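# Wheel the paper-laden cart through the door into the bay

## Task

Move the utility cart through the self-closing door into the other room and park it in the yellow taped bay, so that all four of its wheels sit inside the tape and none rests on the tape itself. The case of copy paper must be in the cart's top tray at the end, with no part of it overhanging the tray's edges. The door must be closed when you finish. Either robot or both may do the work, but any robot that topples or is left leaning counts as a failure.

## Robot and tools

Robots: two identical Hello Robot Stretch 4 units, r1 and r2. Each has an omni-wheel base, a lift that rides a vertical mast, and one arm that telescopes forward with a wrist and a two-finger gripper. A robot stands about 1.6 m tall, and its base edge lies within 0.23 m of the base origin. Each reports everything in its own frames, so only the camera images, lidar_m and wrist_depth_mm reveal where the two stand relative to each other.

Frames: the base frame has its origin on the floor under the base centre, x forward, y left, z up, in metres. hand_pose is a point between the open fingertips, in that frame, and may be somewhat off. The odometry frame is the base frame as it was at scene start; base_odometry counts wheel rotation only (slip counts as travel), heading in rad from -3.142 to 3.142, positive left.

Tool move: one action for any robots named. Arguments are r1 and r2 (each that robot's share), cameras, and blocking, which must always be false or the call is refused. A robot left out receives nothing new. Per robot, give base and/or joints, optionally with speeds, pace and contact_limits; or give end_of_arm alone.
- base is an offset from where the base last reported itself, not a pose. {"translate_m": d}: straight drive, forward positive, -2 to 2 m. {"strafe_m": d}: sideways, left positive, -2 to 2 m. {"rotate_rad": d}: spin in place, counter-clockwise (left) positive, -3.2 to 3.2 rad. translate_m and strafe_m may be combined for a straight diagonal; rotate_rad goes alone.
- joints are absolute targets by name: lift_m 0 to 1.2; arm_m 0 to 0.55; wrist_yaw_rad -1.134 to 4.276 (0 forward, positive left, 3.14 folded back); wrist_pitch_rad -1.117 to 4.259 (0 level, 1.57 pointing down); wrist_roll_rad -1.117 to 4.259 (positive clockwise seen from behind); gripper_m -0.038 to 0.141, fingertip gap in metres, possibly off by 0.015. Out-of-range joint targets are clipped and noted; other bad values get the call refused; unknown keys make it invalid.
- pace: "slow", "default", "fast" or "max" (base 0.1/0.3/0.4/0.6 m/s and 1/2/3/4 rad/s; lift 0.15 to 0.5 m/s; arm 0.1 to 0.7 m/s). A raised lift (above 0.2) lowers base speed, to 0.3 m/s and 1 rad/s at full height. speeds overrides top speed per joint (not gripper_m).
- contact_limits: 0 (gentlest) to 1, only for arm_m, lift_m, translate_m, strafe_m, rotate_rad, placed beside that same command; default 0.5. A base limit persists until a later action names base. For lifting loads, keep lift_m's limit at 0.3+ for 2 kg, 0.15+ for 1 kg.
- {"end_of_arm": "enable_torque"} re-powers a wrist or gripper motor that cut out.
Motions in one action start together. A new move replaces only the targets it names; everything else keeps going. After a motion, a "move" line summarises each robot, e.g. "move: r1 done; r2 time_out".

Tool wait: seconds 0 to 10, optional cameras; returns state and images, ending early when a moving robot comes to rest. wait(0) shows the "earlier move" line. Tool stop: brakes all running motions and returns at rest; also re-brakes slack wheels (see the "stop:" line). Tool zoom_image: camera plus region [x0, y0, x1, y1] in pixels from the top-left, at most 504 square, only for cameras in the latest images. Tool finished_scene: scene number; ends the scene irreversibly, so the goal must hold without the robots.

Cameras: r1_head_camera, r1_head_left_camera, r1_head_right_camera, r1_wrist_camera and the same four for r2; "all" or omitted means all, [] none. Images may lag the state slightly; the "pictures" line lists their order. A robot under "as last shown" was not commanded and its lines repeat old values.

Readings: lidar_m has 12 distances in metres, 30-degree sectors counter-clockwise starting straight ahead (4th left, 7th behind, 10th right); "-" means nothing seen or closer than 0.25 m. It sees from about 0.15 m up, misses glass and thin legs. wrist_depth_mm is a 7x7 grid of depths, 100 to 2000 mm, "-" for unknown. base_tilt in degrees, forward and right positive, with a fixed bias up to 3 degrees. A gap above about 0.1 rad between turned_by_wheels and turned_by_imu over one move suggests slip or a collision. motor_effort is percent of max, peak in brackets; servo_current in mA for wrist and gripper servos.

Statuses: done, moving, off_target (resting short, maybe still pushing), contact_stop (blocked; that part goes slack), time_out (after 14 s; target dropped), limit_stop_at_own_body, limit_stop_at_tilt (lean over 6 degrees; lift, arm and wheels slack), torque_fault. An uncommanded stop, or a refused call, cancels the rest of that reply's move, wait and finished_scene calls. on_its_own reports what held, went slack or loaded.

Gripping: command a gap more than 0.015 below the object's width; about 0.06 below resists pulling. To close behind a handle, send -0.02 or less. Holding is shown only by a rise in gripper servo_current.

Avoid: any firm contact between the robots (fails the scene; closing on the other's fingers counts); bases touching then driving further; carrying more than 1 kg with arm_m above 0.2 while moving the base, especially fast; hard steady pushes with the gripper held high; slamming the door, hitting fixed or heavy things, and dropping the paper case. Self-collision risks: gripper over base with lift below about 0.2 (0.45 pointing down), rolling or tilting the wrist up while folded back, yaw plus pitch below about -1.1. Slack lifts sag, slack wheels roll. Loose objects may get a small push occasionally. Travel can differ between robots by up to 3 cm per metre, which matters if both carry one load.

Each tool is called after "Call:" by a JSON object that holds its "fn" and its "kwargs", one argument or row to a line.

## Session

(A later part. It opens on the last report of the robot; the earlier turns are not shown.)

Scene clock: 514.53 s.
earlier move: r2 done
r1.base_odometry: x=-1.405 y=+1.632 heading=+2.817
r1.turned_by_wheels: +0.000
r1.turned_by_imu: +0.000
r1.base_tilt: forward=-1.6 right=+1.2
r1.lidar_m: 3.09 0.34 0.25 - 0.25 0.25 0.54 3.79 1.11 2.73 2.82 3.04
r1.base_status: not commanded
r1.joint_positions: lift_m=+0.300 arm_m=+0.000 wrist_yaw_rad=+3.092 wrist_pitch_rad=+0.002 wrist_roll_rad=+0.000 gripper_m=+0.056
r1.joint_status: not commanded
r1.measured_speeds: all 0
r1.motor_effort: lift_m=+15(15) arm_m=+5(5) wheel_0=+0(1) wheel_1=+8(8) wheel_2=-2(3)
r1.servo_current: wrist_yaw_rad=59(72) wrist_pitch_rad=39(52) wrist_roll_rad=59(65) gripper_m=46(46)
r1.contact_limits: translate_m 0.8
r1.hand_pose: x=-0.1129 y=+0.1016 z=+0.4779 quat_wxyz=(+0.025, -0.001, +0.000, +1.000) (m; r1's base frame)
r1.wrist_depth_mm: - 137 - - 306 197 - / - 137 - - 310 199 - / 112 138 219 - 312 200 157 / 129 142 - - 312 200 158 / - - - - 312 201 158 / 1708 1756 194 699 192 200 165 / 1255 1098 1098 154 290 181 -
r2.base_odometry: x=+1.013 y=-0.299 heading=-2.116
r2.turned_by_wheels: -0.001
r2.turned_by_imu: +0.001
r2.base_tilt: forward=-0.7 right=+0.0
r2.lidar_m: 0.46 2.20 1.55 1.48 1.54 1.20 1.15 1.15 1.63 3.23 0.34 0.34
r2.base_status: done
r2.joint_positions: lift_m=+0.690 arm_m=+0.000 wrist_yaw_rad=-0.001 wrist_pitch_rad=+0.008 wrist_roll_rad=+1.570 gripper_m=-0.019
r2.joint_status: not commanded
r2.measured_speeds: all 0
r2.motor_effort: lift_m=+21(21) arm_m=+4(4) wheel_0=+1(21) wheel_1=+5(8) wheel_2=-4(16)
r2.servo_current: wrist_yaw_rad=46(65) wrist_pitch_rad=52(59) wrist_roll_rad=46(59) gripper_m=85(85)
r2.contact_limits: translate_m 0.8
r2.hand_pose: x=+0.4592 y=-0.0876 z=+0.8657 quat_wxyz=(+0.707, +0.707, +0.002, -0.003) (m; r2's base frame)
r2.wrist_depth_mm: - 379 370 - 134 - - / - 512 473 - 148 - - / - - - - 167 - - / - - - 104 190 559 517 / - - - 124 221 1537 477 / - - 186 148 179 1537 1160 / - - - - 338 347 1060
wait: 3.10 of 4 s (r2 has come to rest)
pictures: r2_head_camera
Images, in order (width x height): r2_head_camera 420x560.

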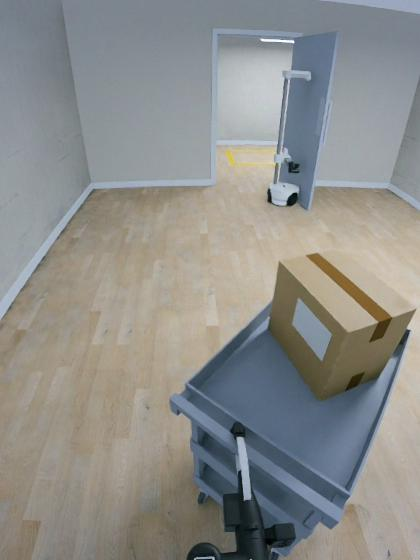

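Call:
{"fn": "move", "kwargs": {
  "blocking": false,
  "r2": {"base":{"translate_m":0.32,"strafe_m":-0.26},"contact_limits":{"translate_m":0.8}},
  "cameras": []
}}

Call:
{"fn": "wait", "kwargs": {
  "seconds": 3,
  "cameras": []
}}

Call:
{"fn": "move", "kwargs": {
  "blocking": false,
  "r2": {"base":{"translate_m":-0.08,"strafe_m":-0.25},"contact_limits":{"strafe_m":0.8}},
  "cameras": []
}}

Call:
{"fn": "wait", "kwargs": {
  "seconds": 3,
  "cameras": ["r2_head_camera","r1_head_right_camera","r1_head_left_camera"]
}}

Scene clock: 523.27 s.
move: r2 moving
r1: as last shown
r1.turned_by_imu: -0.001
r1.base_tilt: forward=-1.5 right=+1.3
r1.lidar_m: 3.04 0.31 0.25 - 0.25 0.26 0.53 3.80 1.09 2.72 2.83 3.03
r1.motor_effort: lift_m=+15(15) arm_m=+5(5) wheel_0=+1(1) wheel_1=+8(8) wheel_2=-2(3)
r1.servo_current: wrist_yaw_rad=39(72) wrist_pitch_rad=39(46) wrist_roll_rad=26(59) gripper_m=39(46)
r1.contact_limits: translate_m 0.8
r1.wrist_depth_mm: - 137 - - 307 196 - / - 138 - - 307 198 - / 112 138 217 - 312 199 158 / 129 142 - - 312 200 157 / - - - - 312 201 158 / 1708 1708 193 707 191 200 165 / 1281 1098 1118 153 290 180 -
r2.base_odometry: x=+0.982 y=-0.310 heading=-2.116
r2.turned_by_wheels: +0.000
r2.turned_by_imu: +0.001
r2.base_tilt: forward=-0.7 right=+0.1
r2.lidar_m: 0.43 2.22 1.54 1.51 1.58 1.23 1.17 1.24 1.69 3.19 0.33 0.32
r2.base_status: translate_m moving; strafe_m moving
r2.joint_positions: lift_m=+0.690 arm_m=+0.000 wrist_yaw_rad=+0.001 wrist_pitch_rad=+0.008 wrist_roll_rad=+1.570 gripper_m=-0.019
r2.joint_status: not commanded
r2.measured_speeds: translate_m=+0.102 strafe_m=-0.082 rotate_rad=-0.002 lift_m=+0.000 arm_m=+0.000 wrist_yaw_rad=+0.022 wrist_pitch_rad=+0.000 wrist_roll_rad=+0.000
r2.motor_effort: lift_m=+21(21) arm_m=+4(4) wheel_0=+11(16) wheel_1=-6(6) wheel_2=-9(13)
r2.servo_current: wrist_yaw_rad=46(52) wrist_pitch_rad=52(59) wrist_roll_rad=46(52) gripper_m=78(85)
r2.contact_limits: translate_m 0.8
r2.hand_pose: x=+0.4594 y=-0.0871 z=+0.8657 quat_wxyz=(+0.707, +0.707, +0.003, -0.002) (m; r2's base frame)
r2.wrist_depth_mm: - 384 370 - - - - / - 535 473 - - - - / - - - - 164 - - / - - - - 185 554 504 / - - - 120 217 1537 466 / - - 187 147 177 1576 1160 / - - - - 342 1499 1042
pictures: none
No camera images: "cameras" was empty.

Scene clock: 525.57 s.
earlier move: r2 done
r1.base_odometry: x=-1.405 y=+1.632 heading=+2.817
r1.turned_by_wheels: +0.000
r1.turned_by_imu: +0.000
r1.base_tilt: forward=-1.6 right=+1.3
r1.lidar_m: 2.67 0.33 0.25 - 0.25 0.25 0.52 3.80 1.10 2.73 2.83 2.87
r1.base_status: not commanded
r1.joint_positions: lift_m=+0.300 arm_m=+0.000 wrist_yaw_rad=+3.092 wrist_pitch_rad=+0.002 wrist_roll_rad=+0.000 gripper_m=+0.056
r1.joint_status: not commanded
r1.measured_speeds: all 0
r1.motor_effort: lift_m=+15(15) arm_m=+5(5) wheel_0=+1(1) wheel_1=+7(8) wheel_2=-2(3)
r1.servo_current: wrist_yaw_rad=46(72) wrist_pitch_rad=39(52) wrist_roll_rad=59(72) gripper_m=39(52)
r1.contact_limits: translate_m 0.8
r1.hand_pose: x=-0.1129 y=+0.1016 z=+0.4779 quat_wxyz=(+0.025, -0.001, +0.000, +1.000) (m; r1's base frame)
r1.wrist_depth_mm: - 137 - - 307 196 - / - 137 - - 309 198 - / 112 138 218 - 312 198 158 / 129 142 - - 312 201 158 / - - - - 314 200 158 / 1708 1756 194 707 191 200 165 / 1255 1118 1118 153 291 180 -
r2.base_odometry: x=+0.625 y=-0.437 heading=-2.116
r2.turned_by_wheels: +0.000
r2.turned_by_imu: +0.001
r2.base_tilt: forward=-0.7 right=+0.1
r2.lidar_m: 0.44 2.52 1.83 1.72 1.86 1.53 1.47 1.52 2.08 2.98 0.33 0.31
r2.base_status: done
r2.joint_positions: lift_m=+0.690 arm_m=+0.000 wrist_yaw_rad=+0.002 wrist_pitch_rad=+0.008 wrist_roll_rad=+1.570 gripper_m=-0.019
r2.joint_status: not commanded
r2.measured_speeds: all 0
r2.motor_effort: lift_m=+21(21) arm_m=+4(4) wheel_0=+0(18) wheel_1=-4(6) wheel_2=-2(13)
r2.servo_current: wrist_yaw_rad=39(65) wrist_pitch_rad=52(59) wrist_roll_rad=46(59) gripper_m=78(85)
r2.contact_limits: translate_m 0.8
r2.hand_pose: x=+0.4595 y=-0.0868 z=+0.8657 quat_wxyz=(+0.707, +0.707, +0.004, -0.002) (m; r2's base frame)
r2.wrist_depth_mm: - 377 370 - - - - / - 517 469 - 145 - - / - - - - 164 - - / - - - 103 189 1366 517 / - - - 121 219 1537 469 / - - 186 151 179 1618 1182 / - - - - 340 353 1042
wait: 2.30 of 3 s (r2 has come to rest)
pictures: none
No camera images: "cameras" was empty.

Scene clock: 526.07 s.
move: r2 moving
r1: as last shown
r1.lidar_m: 2.68 0.32 0.25 - 0.25 0.25 0.52 3.79 1.10 2.73 2.82 2.89
r1.motor_effort: lift_m=+15(15) arm_m=+5(5) wheel_0=+0(1) wheel_1=+8(8) wheel_2=-2(2)
r1.servo_current: wrist_yaw_rad=33(52) wrist_pitch_rad=46(46) wrist_roll_rad=39(65) gripper_m=39(52)
r1.contact_limits: translate_m 0.8
r1.wrist_depth_mm: - 137 - - 307 196 - / - 137 - - 309 198 - / 112 138 219 - 310 199 158 / 129 143 - - 312 200 158 / - - - - 312 200 158 / 1756 1808 194 715 191 200 165 / 1229 1118 1118 154 290 180 -
r2.base_odometry: x=+0.604 y=-0.413 heading=-2.115
r2.turned_by_wheels: +0.001
r2.turned_by_imu: +0.001
r2.base_tilt: forward=-0.7 right=+0.1
r2.lidar_m: 0.45 2.57 1.87 1.76 1.86 1.52 1.47 1.50 2.06 2.96 0.34 0.31
r2.base_status: translate_m moving; strafe_m moving
r2.joint_positions: lift_m=+0.690 arm_m=+0.000 wrist_yaw_rad=+0.005 wrist_pitch_rad=+0.008 wrist_roll_rad=+1.570 gripper_m=-0.019
r2.joint_status: not commanded
r2.measured_speeds: translate_m=-0.039 strafe_m=-0.118 rotate_rad=+0.001 lift_m=+0.000 arm_m=+0.000 wrist_yaw_rad=+0.001 wrist_pitch_rad=+0.000 wrist_roll_rad=+0.000
r2.motor_effort: lift_m=+21(21) arm_m=+4(4) wheel_0=+17(17) wheel_1=-10(12) wheel_2=+11(11)
r2.servo_current: wrist_yaw_rad=33(59) wrist_pitch_rad=52(52) wrist_roll_rad=52(52) gripper_m=85(85)
r2.contact_limits: strafe_m 0.8
r2.hand_pose: x=+0.4597 y=-0.0861 z=+0.8657 quat_wxyz=(+0.707, +0.707, +0.004, -0.001) (m; r2's base frame)
r2.wrist_depth_mm: - 377 366 - - - - / - 512 466 - 141 - - / - - - - 166 - - / - - - 101 186 549 512 / - - - 122 216 1537 469 / - - 188 144 178 1576 1160 / - - - - 342 351 1060
pictures: none
No camera images: "cameras" was empty.

Scene clock: 527.90 s.
earlier move: r2 done
r1.base_odometry: x=-1.405 y=+1.632 heading=+2.817
r1.turned_by_wheels: +0.000
r1.turned_by_imu: +0.000
r1.base_tilt: forward=-1.6 right=+1.3
r1.lidar_m: 2.69 0.34 0.25 - 0.25 0.25 0.55 3.80 1.09 2.73 2.85 3.92
r1.base_status: not commanded
r1.joint_positions: lift_m=+0.300 arm_m=+0.000 wrist_yaw_rad=+3.092 wrist_pitch_rad=+0.002 wrist_roll_rad=+0.000 gripper_m=+0.056
r1.joint_status: not commanded
r1.measured_speeds: all 0
r1.motor_effort: lift_m=+15(15) arm_m=+5(5) wheel_0=+1(1) wheel_1=+8(8) wheel_2=-2(3)
r1.servo_current: wrist_yaw_rad=59(65) wrist_pitch_rad=46(52) wrist_roll_rad=39(72) gripper_m=39(52)
r1.contact_limits: translate_m 0.8
r1.hand_pose: x=-0.1129 y=+0.1016 z=+0.4779 quat_wxyz=(+0.025, -0.001, +0.000, +1.000) (m; r1's base frame)
r1.wrist_depth_mm: - 137 - - 307 197 - / - 138 - - 310 198 - / 112 138 218 - 310 199 158 / 129 143 - - 312 200 158 / - - - - 312 200 158 / 1756 1756 193 707 191 200 165 / 1255 1118 1098 154 289 180 -
r2.base_odometry: x=+0.453 y=-0.240 heading=-2.116
r2.turned_by_wheels: -0.001
r2.turned_by_imu: +0.000
r2.base_tilt: forward=-0.7 right=+0.1
r2.lidar_m: 0.42 2.88 2.08 1.97 2.00 1.43 1.37 1.45 1.95 2.72 0.44 0.40
r2.base_status: done
r2.joint_positions: lift_m=+0.690 arm_m=+0.000 wrist_yaw_rad=+0.001 wrist_pitch_rad=+0.008 wrist_roll_rad=+1.570 gripper_m=-0.019
r2.joint_status: not commanded
r2.measured_speeds: all 0
r2.motor_effort: lift_m=+21(21) arm_m=+4(4) wheel_0=+3(18) wheel_1=-4(12) wheel_2=+6(12)
r2.servo_current: wrist_yaw_rad=39(65) wrist_pitch_rad=52(59) wrist_roll_rad=52(59) gripper_m=78(85)
r2.contact_limits: strafe_m 0.8
r2.hand_pose: x=+0.4593 y=-0.0873 z=+0.8657 quat_wxyz=(+0.707, +0.707, +0.003, -0.003) (m; r2's base frame)
r2.wrist_depth_mm: - 469 455 127 181 - - / - 410 410 132 191 - - / - 496 469 140 203 - - / - - 564 149 214 - - / - - - 157 226 1808 - / - - 186 169 179 1537 477 / - - - - - 1708 1160
wait: 1.83 of 3 s (r2 has come to rest)
pictures: r1_head_left_camera, r1_head_right_camera, r2_head_camera
Images, in order (width x height): r1_head_left_camera 420x672, r1_head_right_camera 420x672, r2_head_camera 420x560.

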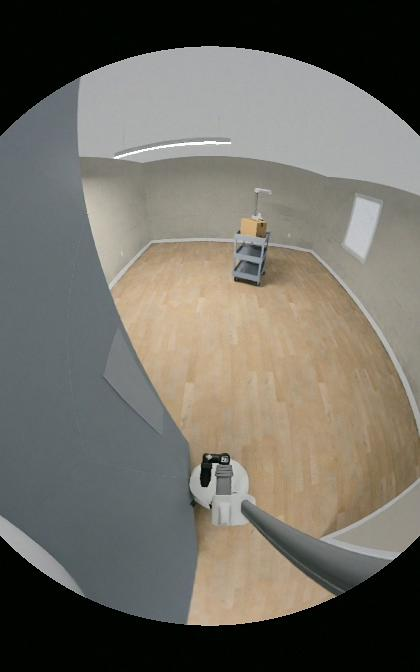

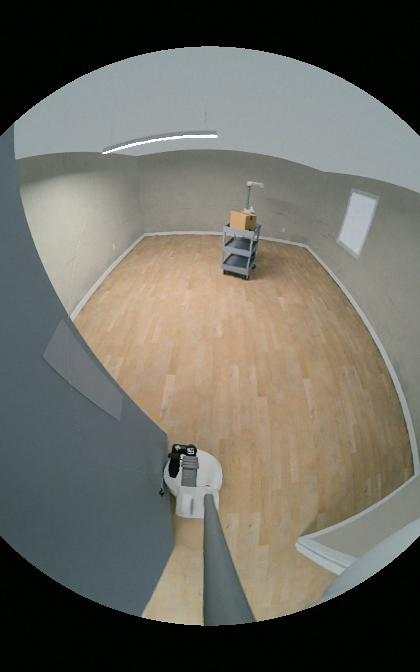

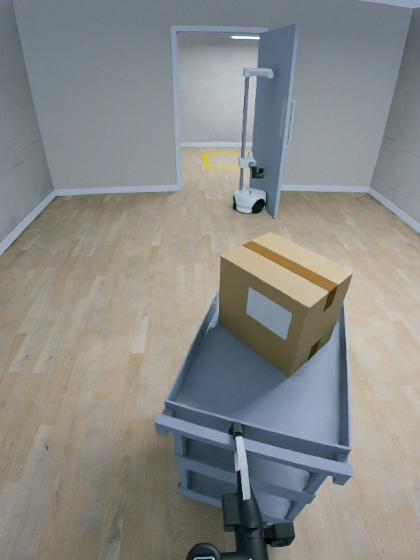

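Call:
{"fn": "move", "kwargs": {
  "blocking": false,
  "r2": {"base":{"translate_m":-0.02,"strafe_m":-0.17},"contact_limits":{"strafe_m":0.8}},
  "cameras": []
}}

Call:
{"fn": "wait", "kwargs": {
  "seconds": 3,
  "cameras": ["r2_head_camera","r1_head_right_camera","r1_head_left_camera","r2_head_right_camera","r2_head_left_camera"]
}}

Scene clock: 533.30 s.
move: r2 moving
r1: as last shown
r1.base_tilt: forward=-1.6 right=+1.2
r1.lidar_m: 2.67 0.33 0.25 - 0.25 0.25 0.55 3.80 1.09 2.72 2.84 3.89
r1.motor_effort: lift_m=+15(15) arm_m=+5(5) wheel_0=+1(1) wheel_1=+8(8) wheel_2=-2(2)
r1.servo_current: wrist_yaw_rad=46(59) wrist_pitch_rad=39(46) wrist_roll_rad=46(65) gripper_m=46(46)
r1.contact_limits: translate_m 0.8
r1.wrist_depth_mm: - 137 - - 307 197 - / - 138 - - 310 198 - / 112 138 219 - 310 200 158 / 129 143 - - 314 200 158 / - - - - 312 200 158 / 1756 1708 194 715 190 201 165 / 1255 1118 1118 153 291 180 -
r2.base_odometry: x=+0.426 y=-0.219 heading=-2.115
r2.turned_by_wheels: +0.001
r2.turned_by_imu: +0.002
r2.base_tilt: forward=-0.7 right=+0.0
r2.lidar_m: 0.37 2.92 2.10 2.01 1.97 1.46 1.37 1.41 1.94 2.68 2.81 0.39
r2.base_status: translate_m moving; strafe_m moving
r2.joint_positions: lift_m=+0.690 arm_m=+0.000 wrist_yaw_rad=+0.003 wrist_pitch_rad=+0.008 wrist_roll_rad=+1.570 gripper_m=-0.019
r2.joint_status: not commanded
r2.measured_speeds: translate_m=-0.015 strafe_m=-0.131 rotate_rad=-0.001 lift_m=+0.000 arm_m=+0.000 wrist_yaw_rad=+0.000 wrist_pitch_rad=+0.000 wrist_roll_rad=+0.000
r2.motor_effort: lift_m=+21(21) arm_m=+4(4) wheel_0=+13(14) wheel_1=-10(12) wheel_2=+9(10)
r2.servo_current: wrist_yaw_rad=46(52) wrist_pitch_rad=52(59) wrist_roll_rad=46(52) gripper_m=72(78)
r2.contact_limits: strafe_m 0.8
r2.hand_pose: x=+0.4595 y=-0.0866 z=+0.8657 quat_wxyz=(+0.707, +0.707, +0.004, -0.002) (m; r2's base frame)
r2.wrist_depth_mm: - 484 469 - 182 - - / - 410 413 132 192 - - / - 488 466 140 204 - - / - - 549 149 214 - - / - - - 157 224 1756 - / - - 187 169 178 1576 488 / - - - - - 1661 1182
pictures: none
No camera images: "cameras" was empty.

Scene clock: 534.67 s.
earlier move: r2 done
r1.base_odometry: x=-1.405 y=+1.632 heading=+2.817
r1.turned_by_wheels: +0.000
r1.turned_by_imu: +0.000
r1.base_tilt: forward=-1.6 right=+1.3
r1.lidar_m: 2.66 0.32 0.25 - 0.25 0.25 0.54 3.78 1.12 2.74 2.84 3.88
r1.base_status: not commanded
r1.joint_positions: lift_m=+0.300 arm_m=+0.000 wrist_yaw_rad=+3.092 wrist_pitch_rad=+0.002 wrist_roll_rad=+0.000 gripper_m=+0.056
r1.joint_status: not commanded
r1.measured_speeds: all 0
r1.motor_effort: lift_m=+15(15) arm_m=+5(5) wheel_0=+1(1) wheel_1=+8(8) wheel_2=-2(2)
r1.servo_current: wrist_yaw_rad=52(72) wrist_pitch_rad=33(52) wrist_roll_rad=52(72) gripper_m=46(46)
r1.contact_limits: translate_m 0.8
r1.hand_pose: x=-0.1129 y=+0.1016 z=+0.4779 quat_wxyz=(+0.025, -0.001, +0.000, +1.000) (m; r1's base frame)
r1.wrist_depth_mm: - 137 - - 306 197 - / - 137 - - 309 199 - / 112 138 218 - 309 200 158 / 129 142 - - 312 200 158 / - - - - 314 201 158 / 1756 1708 194 707 191 200 165 / 1229 1098 1118 153 290 181 -
r2.base_odometry: x=+0.318 y=-0.135 heading=-2.116
r2.turned_by_wheels: -0.001
r2.turned_by_imu: -0.001
r2.base_tilt: forward=-0.6 right=+0.1
r2.lidar_m: 0.42 3.15 2.24 2.14 1.96 1.43 1.36 1.43 1.94 2.53 2.67 0.41
r2.base_status: done
r2.joint_positions: lift_m=+0.690 arm_m=+0.000 wrist_yaw_rad=+0.001 wrist_pitch_rad=+0.008 wrist_roll_rad=+1.570 gripper_m=-0.019
r2.joint_status: not commanded
r2.measured_speeds: all 0
r2.motor_effort: lift_m=+21(21) arm_m=+4(4) wheel_0=+1(14) wheel_1=-4(12) wheel_2=+4(10)
r2.servo_current: wrist_yaw_rad=46(59) wrist_pitch_rad=52(59) wrist_roll_rad=33(52) gripper_m=72(85)
r2.contact_limits: strafe_m 0.8
r2.hand_pose: x=+0.4594 y=-0.0871 z=+0.8657 quat_wxyz=(+0.707, +0.707, +0.003, -0.002) (m; r2's base frame)
r2.wrist_depth_mm: - - - 153 210 707 - / - - 517 158 216 788 - / - 452 439 160 220 820 - / - - 500 165 224 820 - / - - 569 167 230 - - / - - 186 172 180 1537 - / - - - - 241 1576 484
wait: 1.37 of 3 s (r2 has come to rest)
pictures: r1_head_left_camera, r1_head_right_camera, r2_head_camera, r2_head_left_camera, r2_head_right_camera
Images, in order (width x height): r1_head_left_camera 420x672, r1_head_right_camera 420x672, r2_head_camera 420x560, r2_head_left_camera 420x672, r2_head_right_camera 420x672.

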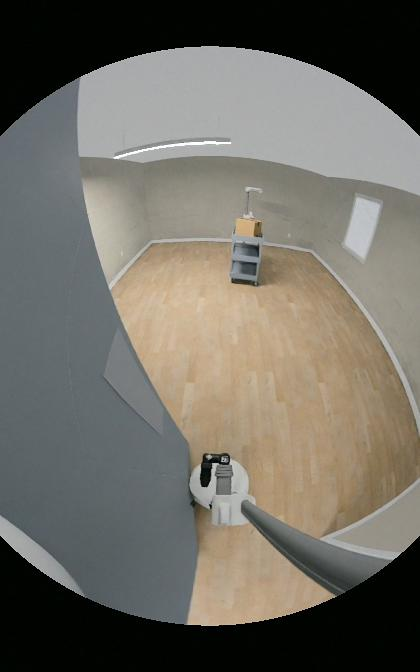

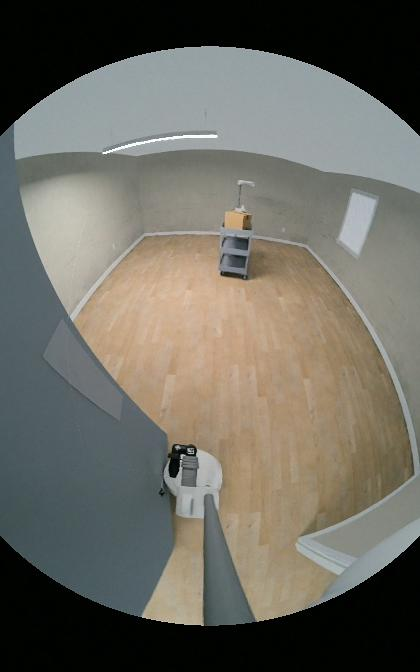

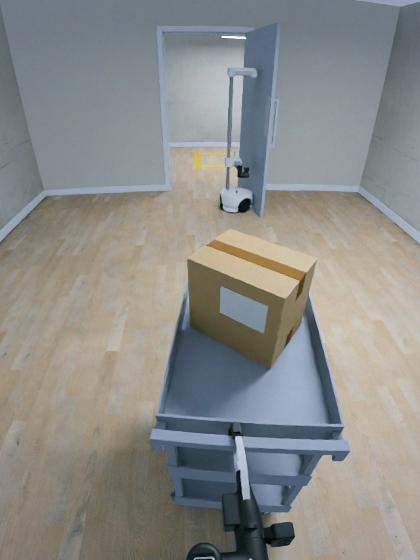

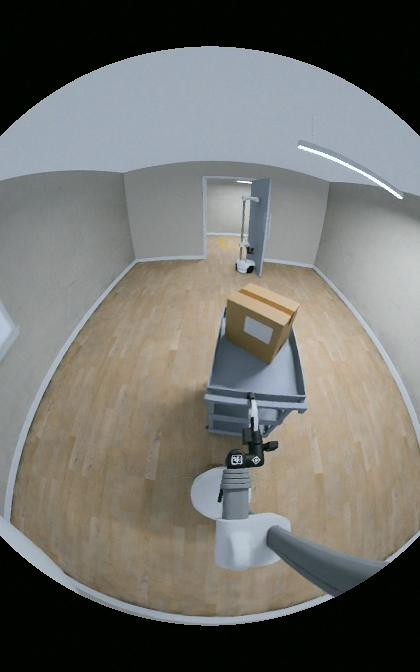

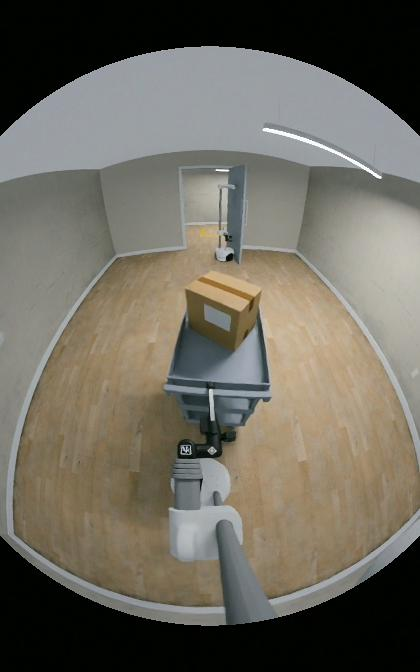

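Call:
{"fn": "move", "kwargs": {
  "blocking": false,
  "r2": {"base":{"translate_m":0.5,"strafe_m":-0.05},"contact_limits":{"translate_m":0.8}},
  "cameras": []
}}

Call:
{"fn": "wait", "kwargs": {
  "seconds": 3,
  "cameras": ["r2_head_camera"]
}}

Scene clock: 540.57 s.
move: r2 moving
r1: as last shown
r1.lidar_m: 2.66 0.32 0.25 - 0.25 0.25 0.53 3.77 1.11 2.71 2.85 3.89
r1.motor_effort: lift_m=+15(15) arm_m=+5(5) wheel_0=+1(2) wheel_1=+8(8) wheel_2=-2(2)
r1.servo_current: wrist_yaw_rad=39(65) wrist_pitch_rad=39(46) wrist_roll_rad=52(52) gripper_m=39(46)
r1.contact_limits: translate_m 0.8
r1.wrist_depth_mm: - 138 - - 304 198 - / - 137 - - 309 198 - / 112 138 218 - 312 199 158 / 129 143 - - 312 200 158 / - - - - 314 200 158 / 1756 1708 194 707 191 200 165 / 1229 1098 1118 153 291 181 -
r2.base_odometry: x=+0.299 y=-0.159 heading=-2.116
r2.turned_by_wheels: +0.000
r2.turned_by_imu: +0.001
r2.base_tilt: forward=-0.7 right=+0.1
r2.lidar_m: 0.40 3.16 2.28 2.15 2.03 1.47 1.38 1.45 1.96 2.55 2.66 0.42
r2.base_status: translate_m moving; strafe_m moving
r2.joint_positions: lift_m=+0.690 arm_m=+0.000 wrist_yaw_rad=+0.001 wrist_pitch_rad=+0.008 wrist_roll_rad=+1.570 gripper_m=-0.019
r2.joint_status: not commanded
r2.measured_speeds: translate_m=+0.123 strafe_m=-0.010 rotate_rad=+0.000 lift_m=+0.000 arm_m=+0.000 wrist_yaw_rad=-0.002 wrist_pitch_rad=+0.000 wrist_roll_rad=+0.000
r2.motor_effort: lift_m=+21(21) arm_m=+4(4) wheel_0=+10(11) wheel_1=+8(9) wheel_2=-18(18)
r2.servo_current: wrist_yaw_rad=39(52) wrist_pitch_rad=52(52) wrist_roll_rad=39(52) gripper_m=78(85)
r2.contact_limits: translate_m 0.8
r2.hand_pose: x=+0.4593 y=-0.0872 z=+0.8657 quat_wxyz=(+0.707, +0.707, +0.003, -0.002) (m; r2's base frame)
r2.wrist_depth_mm: - - - 151 208 723 - / - - 512 155 212 798 - / - 449 439 158 217 809 - / - - 500 162 224 831 - / - - 569 167 229 - - / - - 186 170 179 549 - / - - - - - 1576 484
pictures: none
No camera images: "cameras" was empty.

Scene clock: 543.23 s.
earlier move: r2 done
r1.base_odometry: x=-1.405 y=+1.632 heading=+2.817
r1.turned_by_wheels: +0.000
r1.turned_by_imu: +0.000
r1.base_tilt: forward=-1.6 right=+1.3
r1.lidar_m: 2.19 0.33 0.25 - 0.25 0.25 0.55 3.80 1.08 2.73 2.85 3.91
r1.base_status: not commanded
r1.joint_positions: lift_m=+0.300 arm_m=+0.000 wrist_yaw_rad=+3.092 wrist_pitch_rad=+0.002 wrist_roll_rad=+0.000 gripper_m=+0.056
r1.joint_status: not commanded
r1.measured_speeds: all 0
r1.motor_effort: lift_m=+15(15) arm_m=+5(5) wheel_0=+0(2) wheel_1=+8(8) wheel_2=-2(2)
r1.servo_current: wrist_yaw_rad=52(65) wrist_pitch_rad=39(52) wrist_roll_rad=46(72) gripper_m=46(46)
r1.contact_limits: translate_m 0.8
r1.hand_pose: x=-0.1129 y=+0.1016 z=+0.4779 quat_wxyz=(+0.025, -0.001, +0.000, +1.000) (m; r1's base frame)
r1.wrist_depth_mm: - 137 - - 307 197 - / - 138 - - 309 198 - / 112 138 220 - 310 199 158 / 129 143 - - 312 200 158 / - - - - 312 200 158 / 1708 1808 194 707 191 200 165 / 1255 1098 1118 153 291 181 -
r2.base_odometry: x=+0.016 y=-0.536 heading=-2.116
r2.turned_by_wheels: +0.000
r2.turned_by_imu: -0.001
r2.base_tilt: forward=-0.7 right=+0.1
r2.lidar_m: 0.45 3.20 2.33 2.21 2.34 1.95 1.84 1.95 2.62 2.48 0.40 0.36
r2.base_status: done
r2.joint_positions: lift_m=+0.690 arm_m=+0.000 wrist_yaw_rad=-0.002 wrist_pitch_rad=+0.008 wrist_roll_rad=+1.570 gripper_m=-0.019
r2.joint_status: not commanded
r2.measured_speeds: all 0
r2.motor_effort: lift_m=+21(21) arm_m=+4(4) wheel_0=+2(13) wheel_1=+2(9) wheel_2=-4(19)
r2.servo_current: wrist_yaw_rad=46(59) wrist_pitch_rad=52(59) wrist_roll_rad=39(65) gripper_m=78(85)
r2.contact_limits: translate_m 0.8
r2.hand_pose: x=+0.4591 y=-0.0879 z=+0.8657 quat_wxyz=(+0.707, +0.707, +0.002, -0.003) (m; r2's base frame)
r2.wrist_depth_mm: - 362 362 102 156 - - / - 436 424 108 168 - - / - - 525 116 184 - - / - - - 129 202 - - / - - - 146 223 1576 488 / - - 185 163 180 1576 1098 / - - - - 279 330 1060
wait: 2.67 of 3 s (r2 has come to rest)
pictures: r2_head_camera
Images, in order (width x height): r2_head_camera 420x560.

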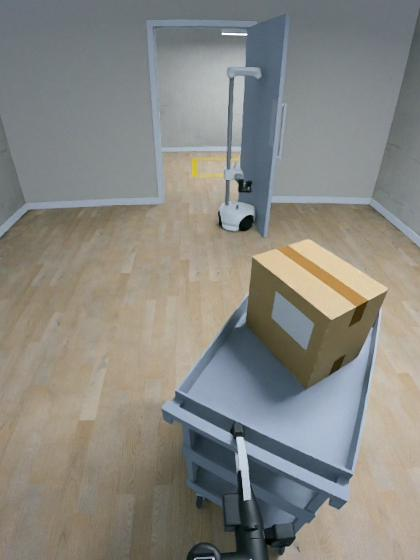

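Call:
{"fn": "move", "kwargs": {
  "blocking": false,
  "r2": {"base":{"translate_m":-1.1,"strafe_m":0.0},"contact_limits":{"translate_m":0.8}},
  "cameras": []
}}

Call:
{"fn": "wait", "kwargs": {
  "seconds": 6,
  "cameras": []
}}

Call:
{"fn": "move", "kwargs": {
  "blocking": false,
  "r2": {"base":{"strafe_m":0.45},"contact_limits":{"strafe_m":0.8}},
  "cameras": []
}}

Call:
{"fn": "wait", "kwargs": {
  "seconds": 4,
  "cameras": []
}}

Call:
{"fn": "move", "kwargs": {
  "blocking": false,
  "r2": {"base":{"rotate_rad":-0.5},"pace":"slow","contact_limits":{"rotate_rad":0.8}},
  "cameras": []
}}

Call:
{"fn": "wait", "kwargs": {
  "seconds": 3,
  "cameras": ["r2_head_camera","r1_head_right_camera"]
}}

Scene clock: 576.33 s.
move: r2 moving
r1: as last shown
r1.turned_by_imu: -0.002
r1.lidar_m: 2.20 0.31 0.25 - 0.25 0.25 0.51 3.80 1.09 2.72 2.84 3.88
r1.motor_effort: lift_m=+15(15) arm_m=+5(5) wheel_0=+0(1) wheel_1=+7(8) wheel_2=-2(2)
r1.servo_current: wrist_yaw_rad=52(59) wrist_pitch_rad=39(46) wrist_roll_rad=59(65) gripper_m=33(46)
r1.contact_limits: translate_m 0.8
r1.wrist_depth_mm: - 137 - - 306 198 - / - 137 - - 307 198 - / 112 138 219 - 312 198 158 / 129 142 - - 312 200 158 / - - - - 314 200 158 / 1708 1756 194 715 191 200 164 / 1255 1098 1118 154 291 180 -
r2.base_odometry: x=+0.032 y=-0.510 heading=-2.116
r2.turned_by_wheels: +0.000
r2.turned_by_imu: +0.005
r2.base_tilt: forward=-0.6 right=+0.1
r2.lidar_m: 0.44 3.18 2.33 2.20 2.31 1.93 1.84 1.93 2.59 2.49 0.37 0.36
r2.base_status: translate_m moving; strafe_m moving
r2.joint_positions: lift_m=+0.690 arm_m=+0.000 wrist_yaw_rad=-0.002 wrist_pitch_rad=+0.008 wrist_roll_rad=+1.570 gripper_m=-0.019
r2.joint_status: not commanded
r2.measured_speeds: translate_m=-0.122 strafe_m=-0.001 rotate_rad=+0.000 lift_m=+0.000 arm_m=+0.000 wrist_yaw_rad=+0.000 wrist_pitch_rad=+0.000 wrist_roll_rad=+0.000
r2.motor_effort: lift_m=+21(21) arm_m=+4(4) wheel_0=-10(13) wheel_1=-9(9) wheel_2=+13(13)
r2.servo_current: wrist_yaw_rad=39(52) wrist_pitch_rad=46(65) wrist_roll_rad=52(59) gripper_m=78(78)
r2.contact_limits: translate_m 0.8
r2.hand_pose: x=+0.4591 y=-0.0879 z=+0.8657 quat_wxyz=(+0.707, +0.707, +0.002, -0.003) (m; r2's base frame)
r2.wrist_depth_mm: - 366 366 103 161 - - / - 418 418 111 171 - - / - - 517 118 186 - - / - - - 131 203 - - / - - - 147 224 1537 500 / - - 186 164 180 1576 459 / - - - - 277 334 1118
pictures: none
No camera images: "cameras" was empty.

Scene clock: 581.00 s.
earlier move: r2 done
r1.base_odometry: x=-1.405 y=+1.632 heading=+2.817
r1.turned_by_wheels: +0.000
r1.turned_by_imu: +0.000
r1.base_tilt: forward=-1.6 right=+1.3
r1.lidar_m: 3.25 0.31 0.25 - 0.25 0.25 0.53 3.78 1.08 2.72 2.83 3.92
r1.base_status: not commanded
r1.joint_positions: lift_m=+0.300 arm_m=+0.000 wrist_yaw_rad=+3.092 wrist_pitch_rad=+0.002 wrist_roll_rad=+0.000 gripper_m=+0.056
r1.joint_status: not commanded
r1.measured_speeds: all 0
r1.motor_effort: lift_m=+15(15) arm_m=+5(5) wheel_0=+1(1) wheel_1=+8(8) wheel_2=-2(3)
r1.servo_current: wrist_yaw_rad=39(65) wrist_pitch_rad=46(52) wrist_roll_rad=46(72) gripper_m=39(52)
r1.contact_limits: translate_m 0.8
r1.hand_pose: x=-0.1129 y=+0.1016 z=+0.4779 quat_wxyz=(+0.025, -0.001, +0.000, +1.000) (m; r1's base frame)
r1.wrist_depth_mm: - 137 - - 307 197 - / - 138 - - 310 198 - / 112 138 219 - 312 198 157 / 129 142 - - 312 200 158 / - - - - 314 200 158 / 1708 1708 194 707 191 201 164 / 1255 1098 1118 153 291 180 -
r2.base_odometry: x=+0.586 y=+0.404 heading=-2.116
r2.turned_by_wheels: +0.000
r2.turned_by_imu: +0.000
r2.base_tilt: forward=-0.7 right=+0.1
r2.lidar_m: 0.38 0.43 2.30 2.23 1.13 0.81 0.73 0.80 1.07 2.51 2.57 0.43
r2.base_status: done
r2.joint_positions: lift_m=+0.690 arm_m=+0.000 wrist_yaw_rad=-0.001 wrist_pitch_rad=+0.008 wrist_roll_rad=+1.570 gripper_m=-0.019
r2.joint_status: not commanded
r2.measured_speeds: all 0
r2.motor_effort: lift_m=+21(21) arm_m=+3(4) wheel_0=-1(13) wheel_1=-3(9) wheel_2=+3(17)
r2.servo_current: wrist_yaw_rad=39(65) wrist_pitch_rad=52(65) wrist_roll_rad=52(65) gripper_m=72(85)
r2.contact_limits: translate_m 0.8
r2.hand_pose: x=+0.4592 y=-0.0877 z=+0.8657 quat_wxyz=(+0.707, +0.707, +0.002, -0.003) (m; r2's base frame)
r2.wrist_depth_mm: - - - 172 232 1661 504 / - - - 172 233 768 - / - - 492 172 232 820 - / - 492 477 231 232 842 - / - - 517 172 233 842 - / - - 185 172 178 - - / - - - - 234 1537 500
wait: 4.67 of 6 s (r2 has come to rest)
pictures: none
No camera images: "cameras" was empty.

Scene clock: 581.50 s.
move: r2 moving
r1: as last shown
r1.lidar_m: 3.28 0.33 0.25 - 0.25 0.25 0.56 3.81 1.10 2.73 2.83 3.89
r1.motor_effort: lift_m=+15(15) arm_m=+5(5) wheel_0=+1(1) wheel_1=+8(8) wheel_2=-2(2)
r1.servo_current: wrist_yaw_rad=59(65) wrist_pitch_rad=39(46) wrist_roll_rad=46(52) gripper_m=33(46)
r1.contact_limits: translate_m 0.8
r1.wrist_depth_mm: - 137 - - 306 197 - / - 138 - - 310 198 - / 112 138 218 - 310 199 158 / 129 143 - - 312 200 158 / - - - - 315 200 158 / 1808 1808 193 707 191 200 165 / 1229 1098 1118 153 291 180 -
r2.base_odometry: x=+0.617 y=+0.386 heading=-2.116
r2.turned_by_wheels: +0.000
r2.turned_by_imu: +0.000
r2.base_tilt: forward=-0.7 right=+0.1
r2.lidar_m: 0.39 3.17 2.27 2.18 1.11 0.80 0.76 0.79 1.12 2.55 2.65 0.42
r2.base_status: strafe_m moving
r2.joint_positions: lift_m=+0.690 arm_m=+0.000 wrist_yaw_rad=-0.004 wrist_pitch_rad=+0.008 wrist_roll_rad=+1.570 gripper_m=-0.019
r2.joint_status: not commanded
r2.measured_speeds: translate_m=+0.000 strafe_m=+0.141 rotate_rad=-0.002 lift_m=+0.000 arm_m=+0.000 wrist_yaw_rad=+0.000 wrist_pitch_rad=+0.000 wrist_roll_rad=+0.000
r2.motor_effort: lift_m=+21(21) arm_m=+4(4) wheel_0=-14(19) wheel_1=+11(11) wheel_2=-1(4)
r2.servo_current: wrist_yaw_rad=46(59) wrist_pitch_rad=46(52) wrist_roll_rad=52(52) gripper_m=85(85)
r2.contact_limits: strafe_m 0.8
r2.hand_pose: x=+0.4589 y=-0.0886 z=+0.8657 quat_wxyz=(+0.707, +0.707, +0.001, -0.004) (m; r2's base frame)
r2.wrist_depth_mm: - - - 170 231 1618 - / - - - 171 232 778 - / - - 480 171 232 831 - / - - 480 231 231 842 - / - - 525 172 233 842 - / - - 185 172 180 - - / - - - - 234 1576 492
pictures: none
No camera images: "cameras" was empty.

Scene clock: 583.83 s.
earlier move: r2 done
r1.base_odometry: x=-1.405 y=+1.632 heading=+2.817
r1.turned_by_wheels: +0.000
r1.turned_by_imu: +0.000
r1.base_tilt: forward=-1.6 right=+1.3
r1.lidar_m: 3.34 0.31 0.25 - 0.25 0.26 0.52 3.76 1.09 2.73 2.82 3.91
r1.base_status: not commanded
r1.joint_positions: lift_m=+0.300 arm_m=+0.000 wrist_yaw_rad=+3.092 wrist_pitch_rad=+0.002 wrist_roll_rad=+0.000 gripper_m=+0.056
r1.joint_status: not commanded
r1.measured_speeds: all 0
r1.motor_effort: lift_m=+15(15) arm_m=+5(5) wheel_0=+1(1) wheel_1=+8(8) wheel_2=-2(2)
r1.servo_current: wrist_yaw_rad=72(72) wrist_pitch_rad=46(52) wrist_roll_rad=46(65) gripper_m=39(46)
r1.contact_limits: translate_m 0.8
r1.hand_pose: x=-0.1129 y=+0.1016 z=+0.4779 quat_wxyz=(+0.025, -0.001, +0.000, +1.000) (m; r1's base frame)
r1.wrist_depth_mm: - 137 - - 306 197 - / - 138 - - 309 198 - / 112 138 218 - 310 200 158 / 129 143 - - 312 200 158 / - - - - 314 200 158 / 1708 1808 193 707 191 201 165 / 1255 1118 1098 153 289 180 -
r2.base_odometry: x=+0.971 y=+0.171 heading=-2.116
r2.turned_by_wheels: +0.000
r2.turned_by_imu: +0.000
r2.base_tilt: forward=-0.7 right=+0.1
r2.lidar_m: 0.43 2.59 1.85 1.78 1.13 0.78 0.76 0.78 1.10 2.94 0.36 0.33
r2.base_status: done
r2.joint_positions: lift_m=+0.690 arm_m=+0.000 wrist_yaw_rad=-0.002 wrist_pitch_rad=+0.008 wrist_roll_rad=+1.570 gripper_m=-0.019
r2.joint_status: not commanded
r2.measured_speeds: all 0
r2.motor_effort: lift_m=+21(21) arm_m=+4(4) wheel_0=+0(19) wheel_1=+3(12) wheel_2=+0(4)
r2.servo_current: wrist_yaw_rad=46(65) wrist_pitch_rad=52(59) wrist_roll_rad=46(59) gripper_m=72(85)
r2.contact_limits: strafe_m 0.8
r2.hand_pose: x=+0.4591 y=-0.0880 z=+0.8657 quat_wxyz=(+0.707, +0.707, +0.002, -0.003) (m; r2's base frame)
r2.wrist_depth_mm: - 362 368 - 136 - - / - 477 455 - 151 - - / - - 597 - 173 - - / - - - 108 191 1464 - / - - - 126 220 1576 480 / - - 186 150 179 1537 1160 / - - - - 334 349 347
wait: 2.33 of 4 s (r2 has come to rest)
pictures: none
No camera images: "cameras" was empty.

Scene clock: 584.33 s.
move: r2 moving
r1: as last shown
r1.lidar_m: 3.34 0.33 0.25 - 0.25 0.26 0.54 3.80 1.10 2.73 2.85 3.89
r1.servo_current: wrist_yaw_rad=39(72) wrist_pitch_rad=46(46) wrist_roll_rad=65(65) gripper_m=39(46)
r1.contact_limits: translate_m 0.8
r1.wrist_depth_mm: - 137 - - 306 196 - / - 138 - - 309 198 - / 112 138 218 - 310 200 158 / 129 143 - - 310 200 157 / - - - - 314 200 158 / 1808 1756 193 699 191 201 165 / 1255 1118 1118 153 290 181 -
r2.base_odometry: x=+0.971 y=+0.171 heading=-2.240
r2.turned_by_wheels: -0.124
r2.turned_by_imu: -0.120
r2.base_tilt: forward=-0.7 right=+0.1
r2.lidar_m: 0.44 2.94 1.91 1.77 1.30 0.82 0.77 0.79 0.98 2.04 0.40 0.35
r2.base_status: rotate_rad moving
r2.joint_positions: lift_m=+0.690 arm_m=+0.000 wrist_yaw_rad=+0.007 wrist_pitch_rad=+0.008 wrist_roll_rad=+1.570 gripper_m=-0.019
r2.joint_status: not commanded
r2.measured_speeds: translate_m=+0.001 strafe_m=-0.001 rotate_rad=-0.487 lift_m=+0.000 arm_m=+0.000 wrist_yaw_rad=+0.000 wrist_pitch_rad=+0.000 wrist_roll_rad=+0.000
r2.motor_effort: lift_m=+21(21) arm_m=+3(4) wheel_0=+10(17) wheel_1=+10(10) wheel_2=+10(12)
r2.servo_current: wrist_yaw_rad=52(65) wrist_pitch_rad=52(52) wrist_roll_rad=46(59) gripper_m=78(85)
r2.contact_limits: rotate_rad 0.8
r2.hand_pose: x=+0.4599 y=-0.0853 z=+0.8657 quat_wxyz=(+0.707, +0.707, +0.005, +0.000) (m; r2's base frame)
r2.wrist_depth_mm: - 357 364 - 154 - - / - 418 418 106 166 - - / - - 521 114 182 - - / - - - 129 200 - - / - - - 143 220 1576 492 / - - 188 160 179 1576 1098 / - - - - 277 334 1138
pictures: none
No camera images: "cameras" was empty.

Scene clock: 585.53 s.
earlier move: r2 done
r1.base_odometry: x=-1.405 y=+1.632 heading=+2.817
r1.turned_by_wheels: +0.000
r1.turned_by_imu: +0.000
r1.base_tilt: forward=-1.6 right=+1.2
r1.lidar_m: 3.36 0.34 0.25 - 0.25 0.25 0.54 3.80 1.08 2.73 2.84 3.90
r1.base_status: not commanded
r1.joint_positions: lift_m=+0.300 arm_m=+0.000 wrist_yaw_rad=+3.092 wrist_pitch_rad=+0.002 wrist_roll_rad=+0.000 gripper_m=+0.056
r1.joint_status: not commanded
r1.measured_speeds: all 0
r1.motor_effort: lift_m=+15(15) arm_m=+5(5) wheel_0=+1(1) wheel_1=+8(8) wheel_2=-2(2)
r1.servo_current: wrist_yaw_rad=39(72) wrist_pitch_rad=46(52) wrist_roll_rad=39(65) gripper_m=39(46)
r1.contact_limits: translate_m 0.8
r1.hand_pose: x=-0.1129 y=+0.1016 z=+0.4779 quat_wxyz=(+0.025, -0.001, +0.000, +1.000) (m; r1's base frame)
r1.wrist_depth_mm: - 137 - - 304 197 - / - 137 - - 309 198 - / 112 138 218 - 310 200 157 / 129 142 - - 310 200 158 / - - - - 312 200 158 / 1708 1756 194 707 191 200 165 / 1281 1118 1098 153 289 181 -
r2.base_odometry: x=+0.971 y=+0.171 heading=-2.615
r2.turned_by_wheels: -0.374
r2.turned_by_imu: -0.364
r2.base_tilt: forward=-0.7 right=+0.0
r2.lidar_m: 0.37 0.38 2.49 1.88 1.79 1.09 0.80 0.75 0.82 1.15 2.96 0.41
r2.base_status: done
r2.joint_positions: lift_m=+0.690 arm_m=+0.000 wrist_yaw_rad=+0.000 wrist_pitch_rad=+0.008 wrist_roll_rad=+1.570 gripper_m=-0.019
r2.joint_status: not commanded
r2.measured_speeds: all 0
r2.motor_effort: lift_m=+21(21) arm_m=-4(4) wheel_0=+5(17) wheel_1=+4(10) wheel_2=+5(15)
r2.servo_current: wrist_yaw_rad=59(65) wrist_pitch_rad=52(59) wrist_roll_rad=39(59) gripper_m=78(85)
r2.contact_limits: rotate_rad 0.8
r2.hand_pose: x=+0.4593 y=-0.0873 z=+0.8657 quat_wxyz=(+0.707, +0.707, +0.003, -0.003) (m; r2's base frame)
r2.wrist_depth_mm: - - - 193 258 1576 1182 / - - - 189 252 1756 488 / - - - 184 246 788 - / - - 473 180 240 831 - / - - 492 177 236 820 - / - - 185 172 179 - - / - - 564 - 227 - -
wait: 1.20 of 3 s (r2 has come to rest)
pictures: r1_head_right_camera, r2_head_camera
Images, in order (width x height): r1_head_right_camera 420x672, r2_head_camera 420x560.

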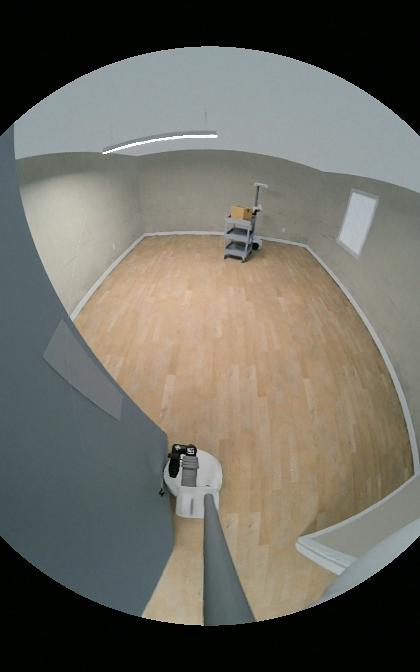

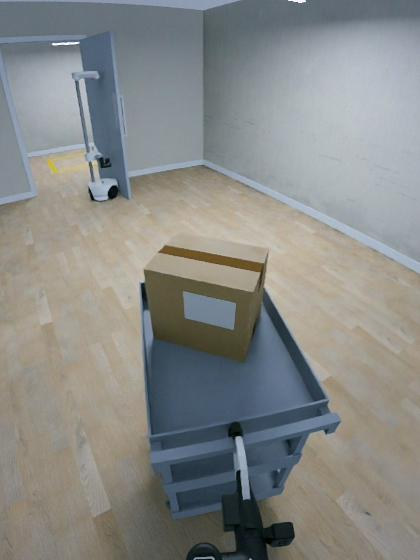

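Call:
{"fn": "move", "kwargs": {
  "r2": {"base":{"strafe_m":0.55},"pace":"slow","contact_limits":{"strafe_m":0.8}},
  "blocking": false,
  "cameras": ["r2_head_camera"]
}}

Call:
{"fn": "wait", "kwargs": {
  "seconds": 8,
  "cameras": ["r2_head_camera","r2_head_left_camera","r2_head_right_camera"]
}}

Scene clock: 610.03 s.
move: r2 moving
r1: as last shown
r1.turned_by_imu: -0.002
r1.base_tilt: forward=-1.5 right=+1.3
r1.lidar_m: 3.38 0.34 0.25 - 0.25 0.25 0.53 3.79 1.09 2.74 2.83 3.89
r1.motor_effort: lift_m=+15(15) arm_m=+5(5) wheel_0=+0(1) wheel_1=+8(8) wheel_2=-2(2)
r1.servo_current: wrist_yaw_rad=39(59) wrist_pitch_rad=46(46) wrist_roll_rad=46(65) gripper_m=46(46)
r1.contact_limits: translate_m 0.8
r1.wrist_depth_mm: - 137 - - 304 197 - / - 137 - - 309 198 - / 112 138 218 - 309 200 158 / 129 142 - - 312 200 158 / - - - - 312 200 158 / 1756 1808 193 715 191 201 165 / 1229 1118 1118 154 290 180 -
r2.base_odometry: x=+0.978 y=+0.159 heading=-2.615
r2.turned_by_wheels: +0.000
r2.turned_by_imu: +0.003
r2.base_tilt: forward=-0.7 right=+0.1
r2.lidar_m: 0.38 0.40 2.48 1.84 1.78 1.10 0.81 0.76 0.81 1.17 2.97 0.43
r2.base_status: strafe_m moving
r2.joint_positions: lift_m=+0.690 arm_m=+0.000 wrist_yaw_rad=+0.000 wrist_pitch_rad=+0.008 wrist_roll_rad=+1.570 gripper_m=-0.019
r2.joint_status: not commanded
r2.measured_speeds: translate_m=+0.001 strafe_m=+0.057 rotate_rad=-0.003 lift_m=+0.000 arm_m=+0.000 wrist_yaw_rad=+0.000 wrist_pitch_rad=+0.000 wrist_roll_rad=+0.000
r2.motor_effort: lift_m=+21(21) arm_m=-4(4) wheel_0=-10(10) wheel_1=+7(9) wheel_2=+0(3)
r2.servo_current: wrist_yaw_rad=39(65) wrist_pitch_rad=52(59) wrist_roll_rad=46(52) gripper_m=78(78)
r2.contact_limits: strafe_m 0.8
r2.hand_pose: x=+0.4593 y=-0.0873 z=+0.8657 quat_wxyz=(+0.707, +0.707, +0.003, -0.003) (m; r2's base frame)
r2.wrist_depth_mm: - - - 193 257 1618 1205 / - - - 189 251 1708 517 / - - - 185 246 809 - / - 512 473 180 240 842 - / - - 496 177 236 831 - / - - 186 172 181 - - / - - 564 - 227 - -
pictures: r2_head_camera
Images, in order (width x height): r2_head_camera 420x560.

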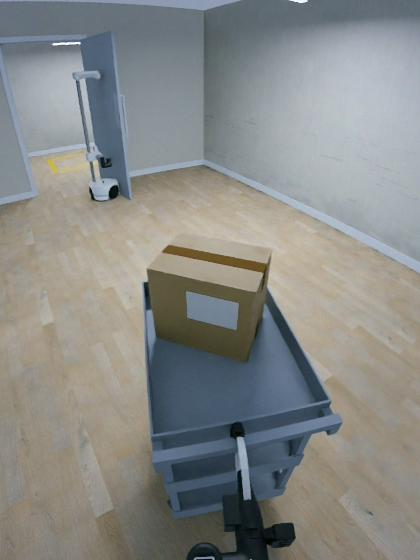

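Scene clock: 616.17 s.
earlier move: r2 done
r1.base_odometry: x=-1.405 y=+1.632 heading=+2.817
r1.turned_by_wheels: +0.000
r1.turned_by_imu: +0.000
r1.base_tilt: forward=-1.6 right=+1.3
r1.lidar_m: 3.43 0.32 0.25 - 0.25 0.25 0.52 3.81 1.09 2.74 2.82 3.59
r1.base_status: not commanded
r1.joint_positions: lift_m=+0.300 arm_m=+0.000 wrist_yaw_rad=+3.092 wrist_pitch_rad=+0.002 wrist_roll_rad=+0.000 gripper_m=+0.056
r1.joint_status: not commanded
r1.measured_speeds: all 0
r1.motor_effort: lift_m=+15(15) arm_m=+5(5) wheel_0=+1(1) wheel_1=+8(8) wheel_2=-2(3)
r1.servo_current: wrist_yaw_rad=52(72) wrist_pitch_rad=33(52) wrist_roll_rad=52(65) gripper_m=46(52)
r1.contact_limits: translate_m 0.8
r1.hand_pose: x=-0.1129 y=+0.1016 z=+0.4779 quat_wxyz=(+0.025, -0.001, +0.000, +1.000) (m; r1's base frame)
r1.wrist_depth_mm: - 137 - - 306 198 - / - 138 - - 309 198 - / 112 138 219 - 310 200 158 / 129 142 - - 314 200 158 / - - - - 310 201 158 / 1808 1756 193 707 190 201 165 / 1255 1098 1098 153 291 180 -
r2.base_odometry: x=+1.247 y=-0.304 heading=-2.615
r2.turned_by_wheels: +0.000
r2.turned_by_imu: +0.000
r2.base_tilt: forward=-0.7 right=+0.1
r2.lidar_m: 0.45 4.77 1.77 1.33 1.30 1.36 1.07 1.03 1.09 1.54 0.34 0.32
r2.base_status: done
r2.joint_positions: lift_m=+0.690 arm_m=+0.000 wrist_yaw_rad=-0.003 wrist_pitch_rad=+0.008 wrist_roll_rad=+1.570 gripper_m=-0.019
r2.joint_status: not commanded
r2.measured_speeds: all 0
r2.motor_effort: lift_m=+21(21) arm_m=-3(4) wheel_0=-5(14) wheel_1=+5(9) wheel_2=+0(3)
r2.servo_current: wrist_yaw_rad=52(65) wrist_pitch_rad=52(59) wrist_roll_rad=46(65) gripper_m=85(85)
r2.contact_limits: strafe_m 0.8
r2.hand_pose: x=+0.4590 y=-0.0882 z=+0.8657 quat_wxyz=(+0.707, +0.707, +0.002, -0.004) (m; r2's base frame)
r2.wrist_depth_mm: - 382 370 - - - - / - 521 473 - 146 - - / - - - - 165 - - / - - - 104 188 1397 521 / - - - 122 220 1576 473 / - - 185 152 179 1499 1160 / - - - - 342 357 1042
wait: 6.13 of 8 s (r2 has come to rest)
pictures: r2_head_camera, r2_head_left_camera, r2_head_right_camera
Images, in order (width x height): r2_head_camera 420x560, r2_head_left_camera 420x672, r2_head_right_camera 420x672.

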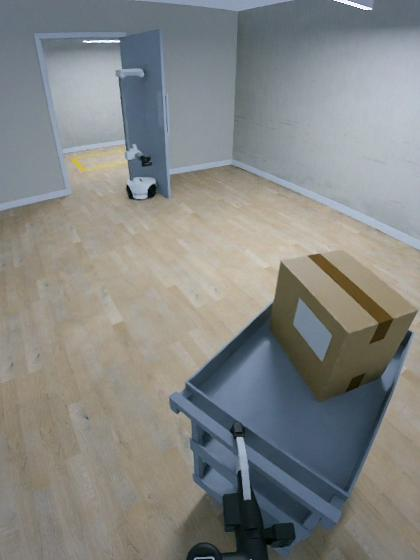

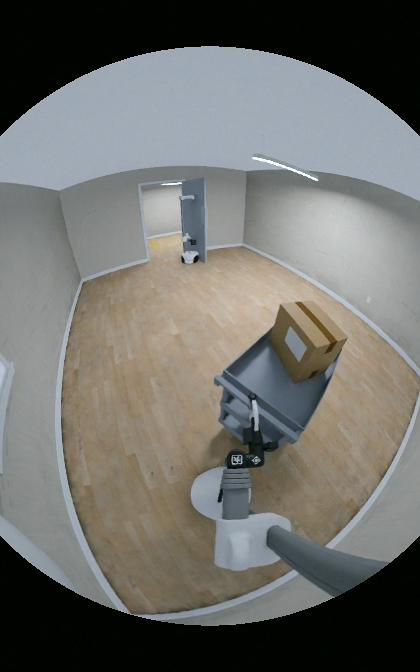

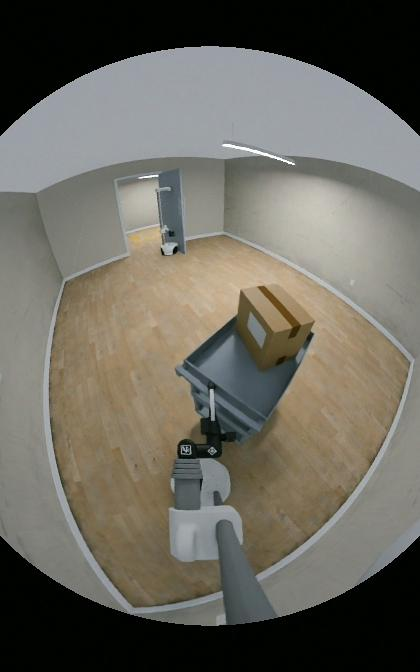

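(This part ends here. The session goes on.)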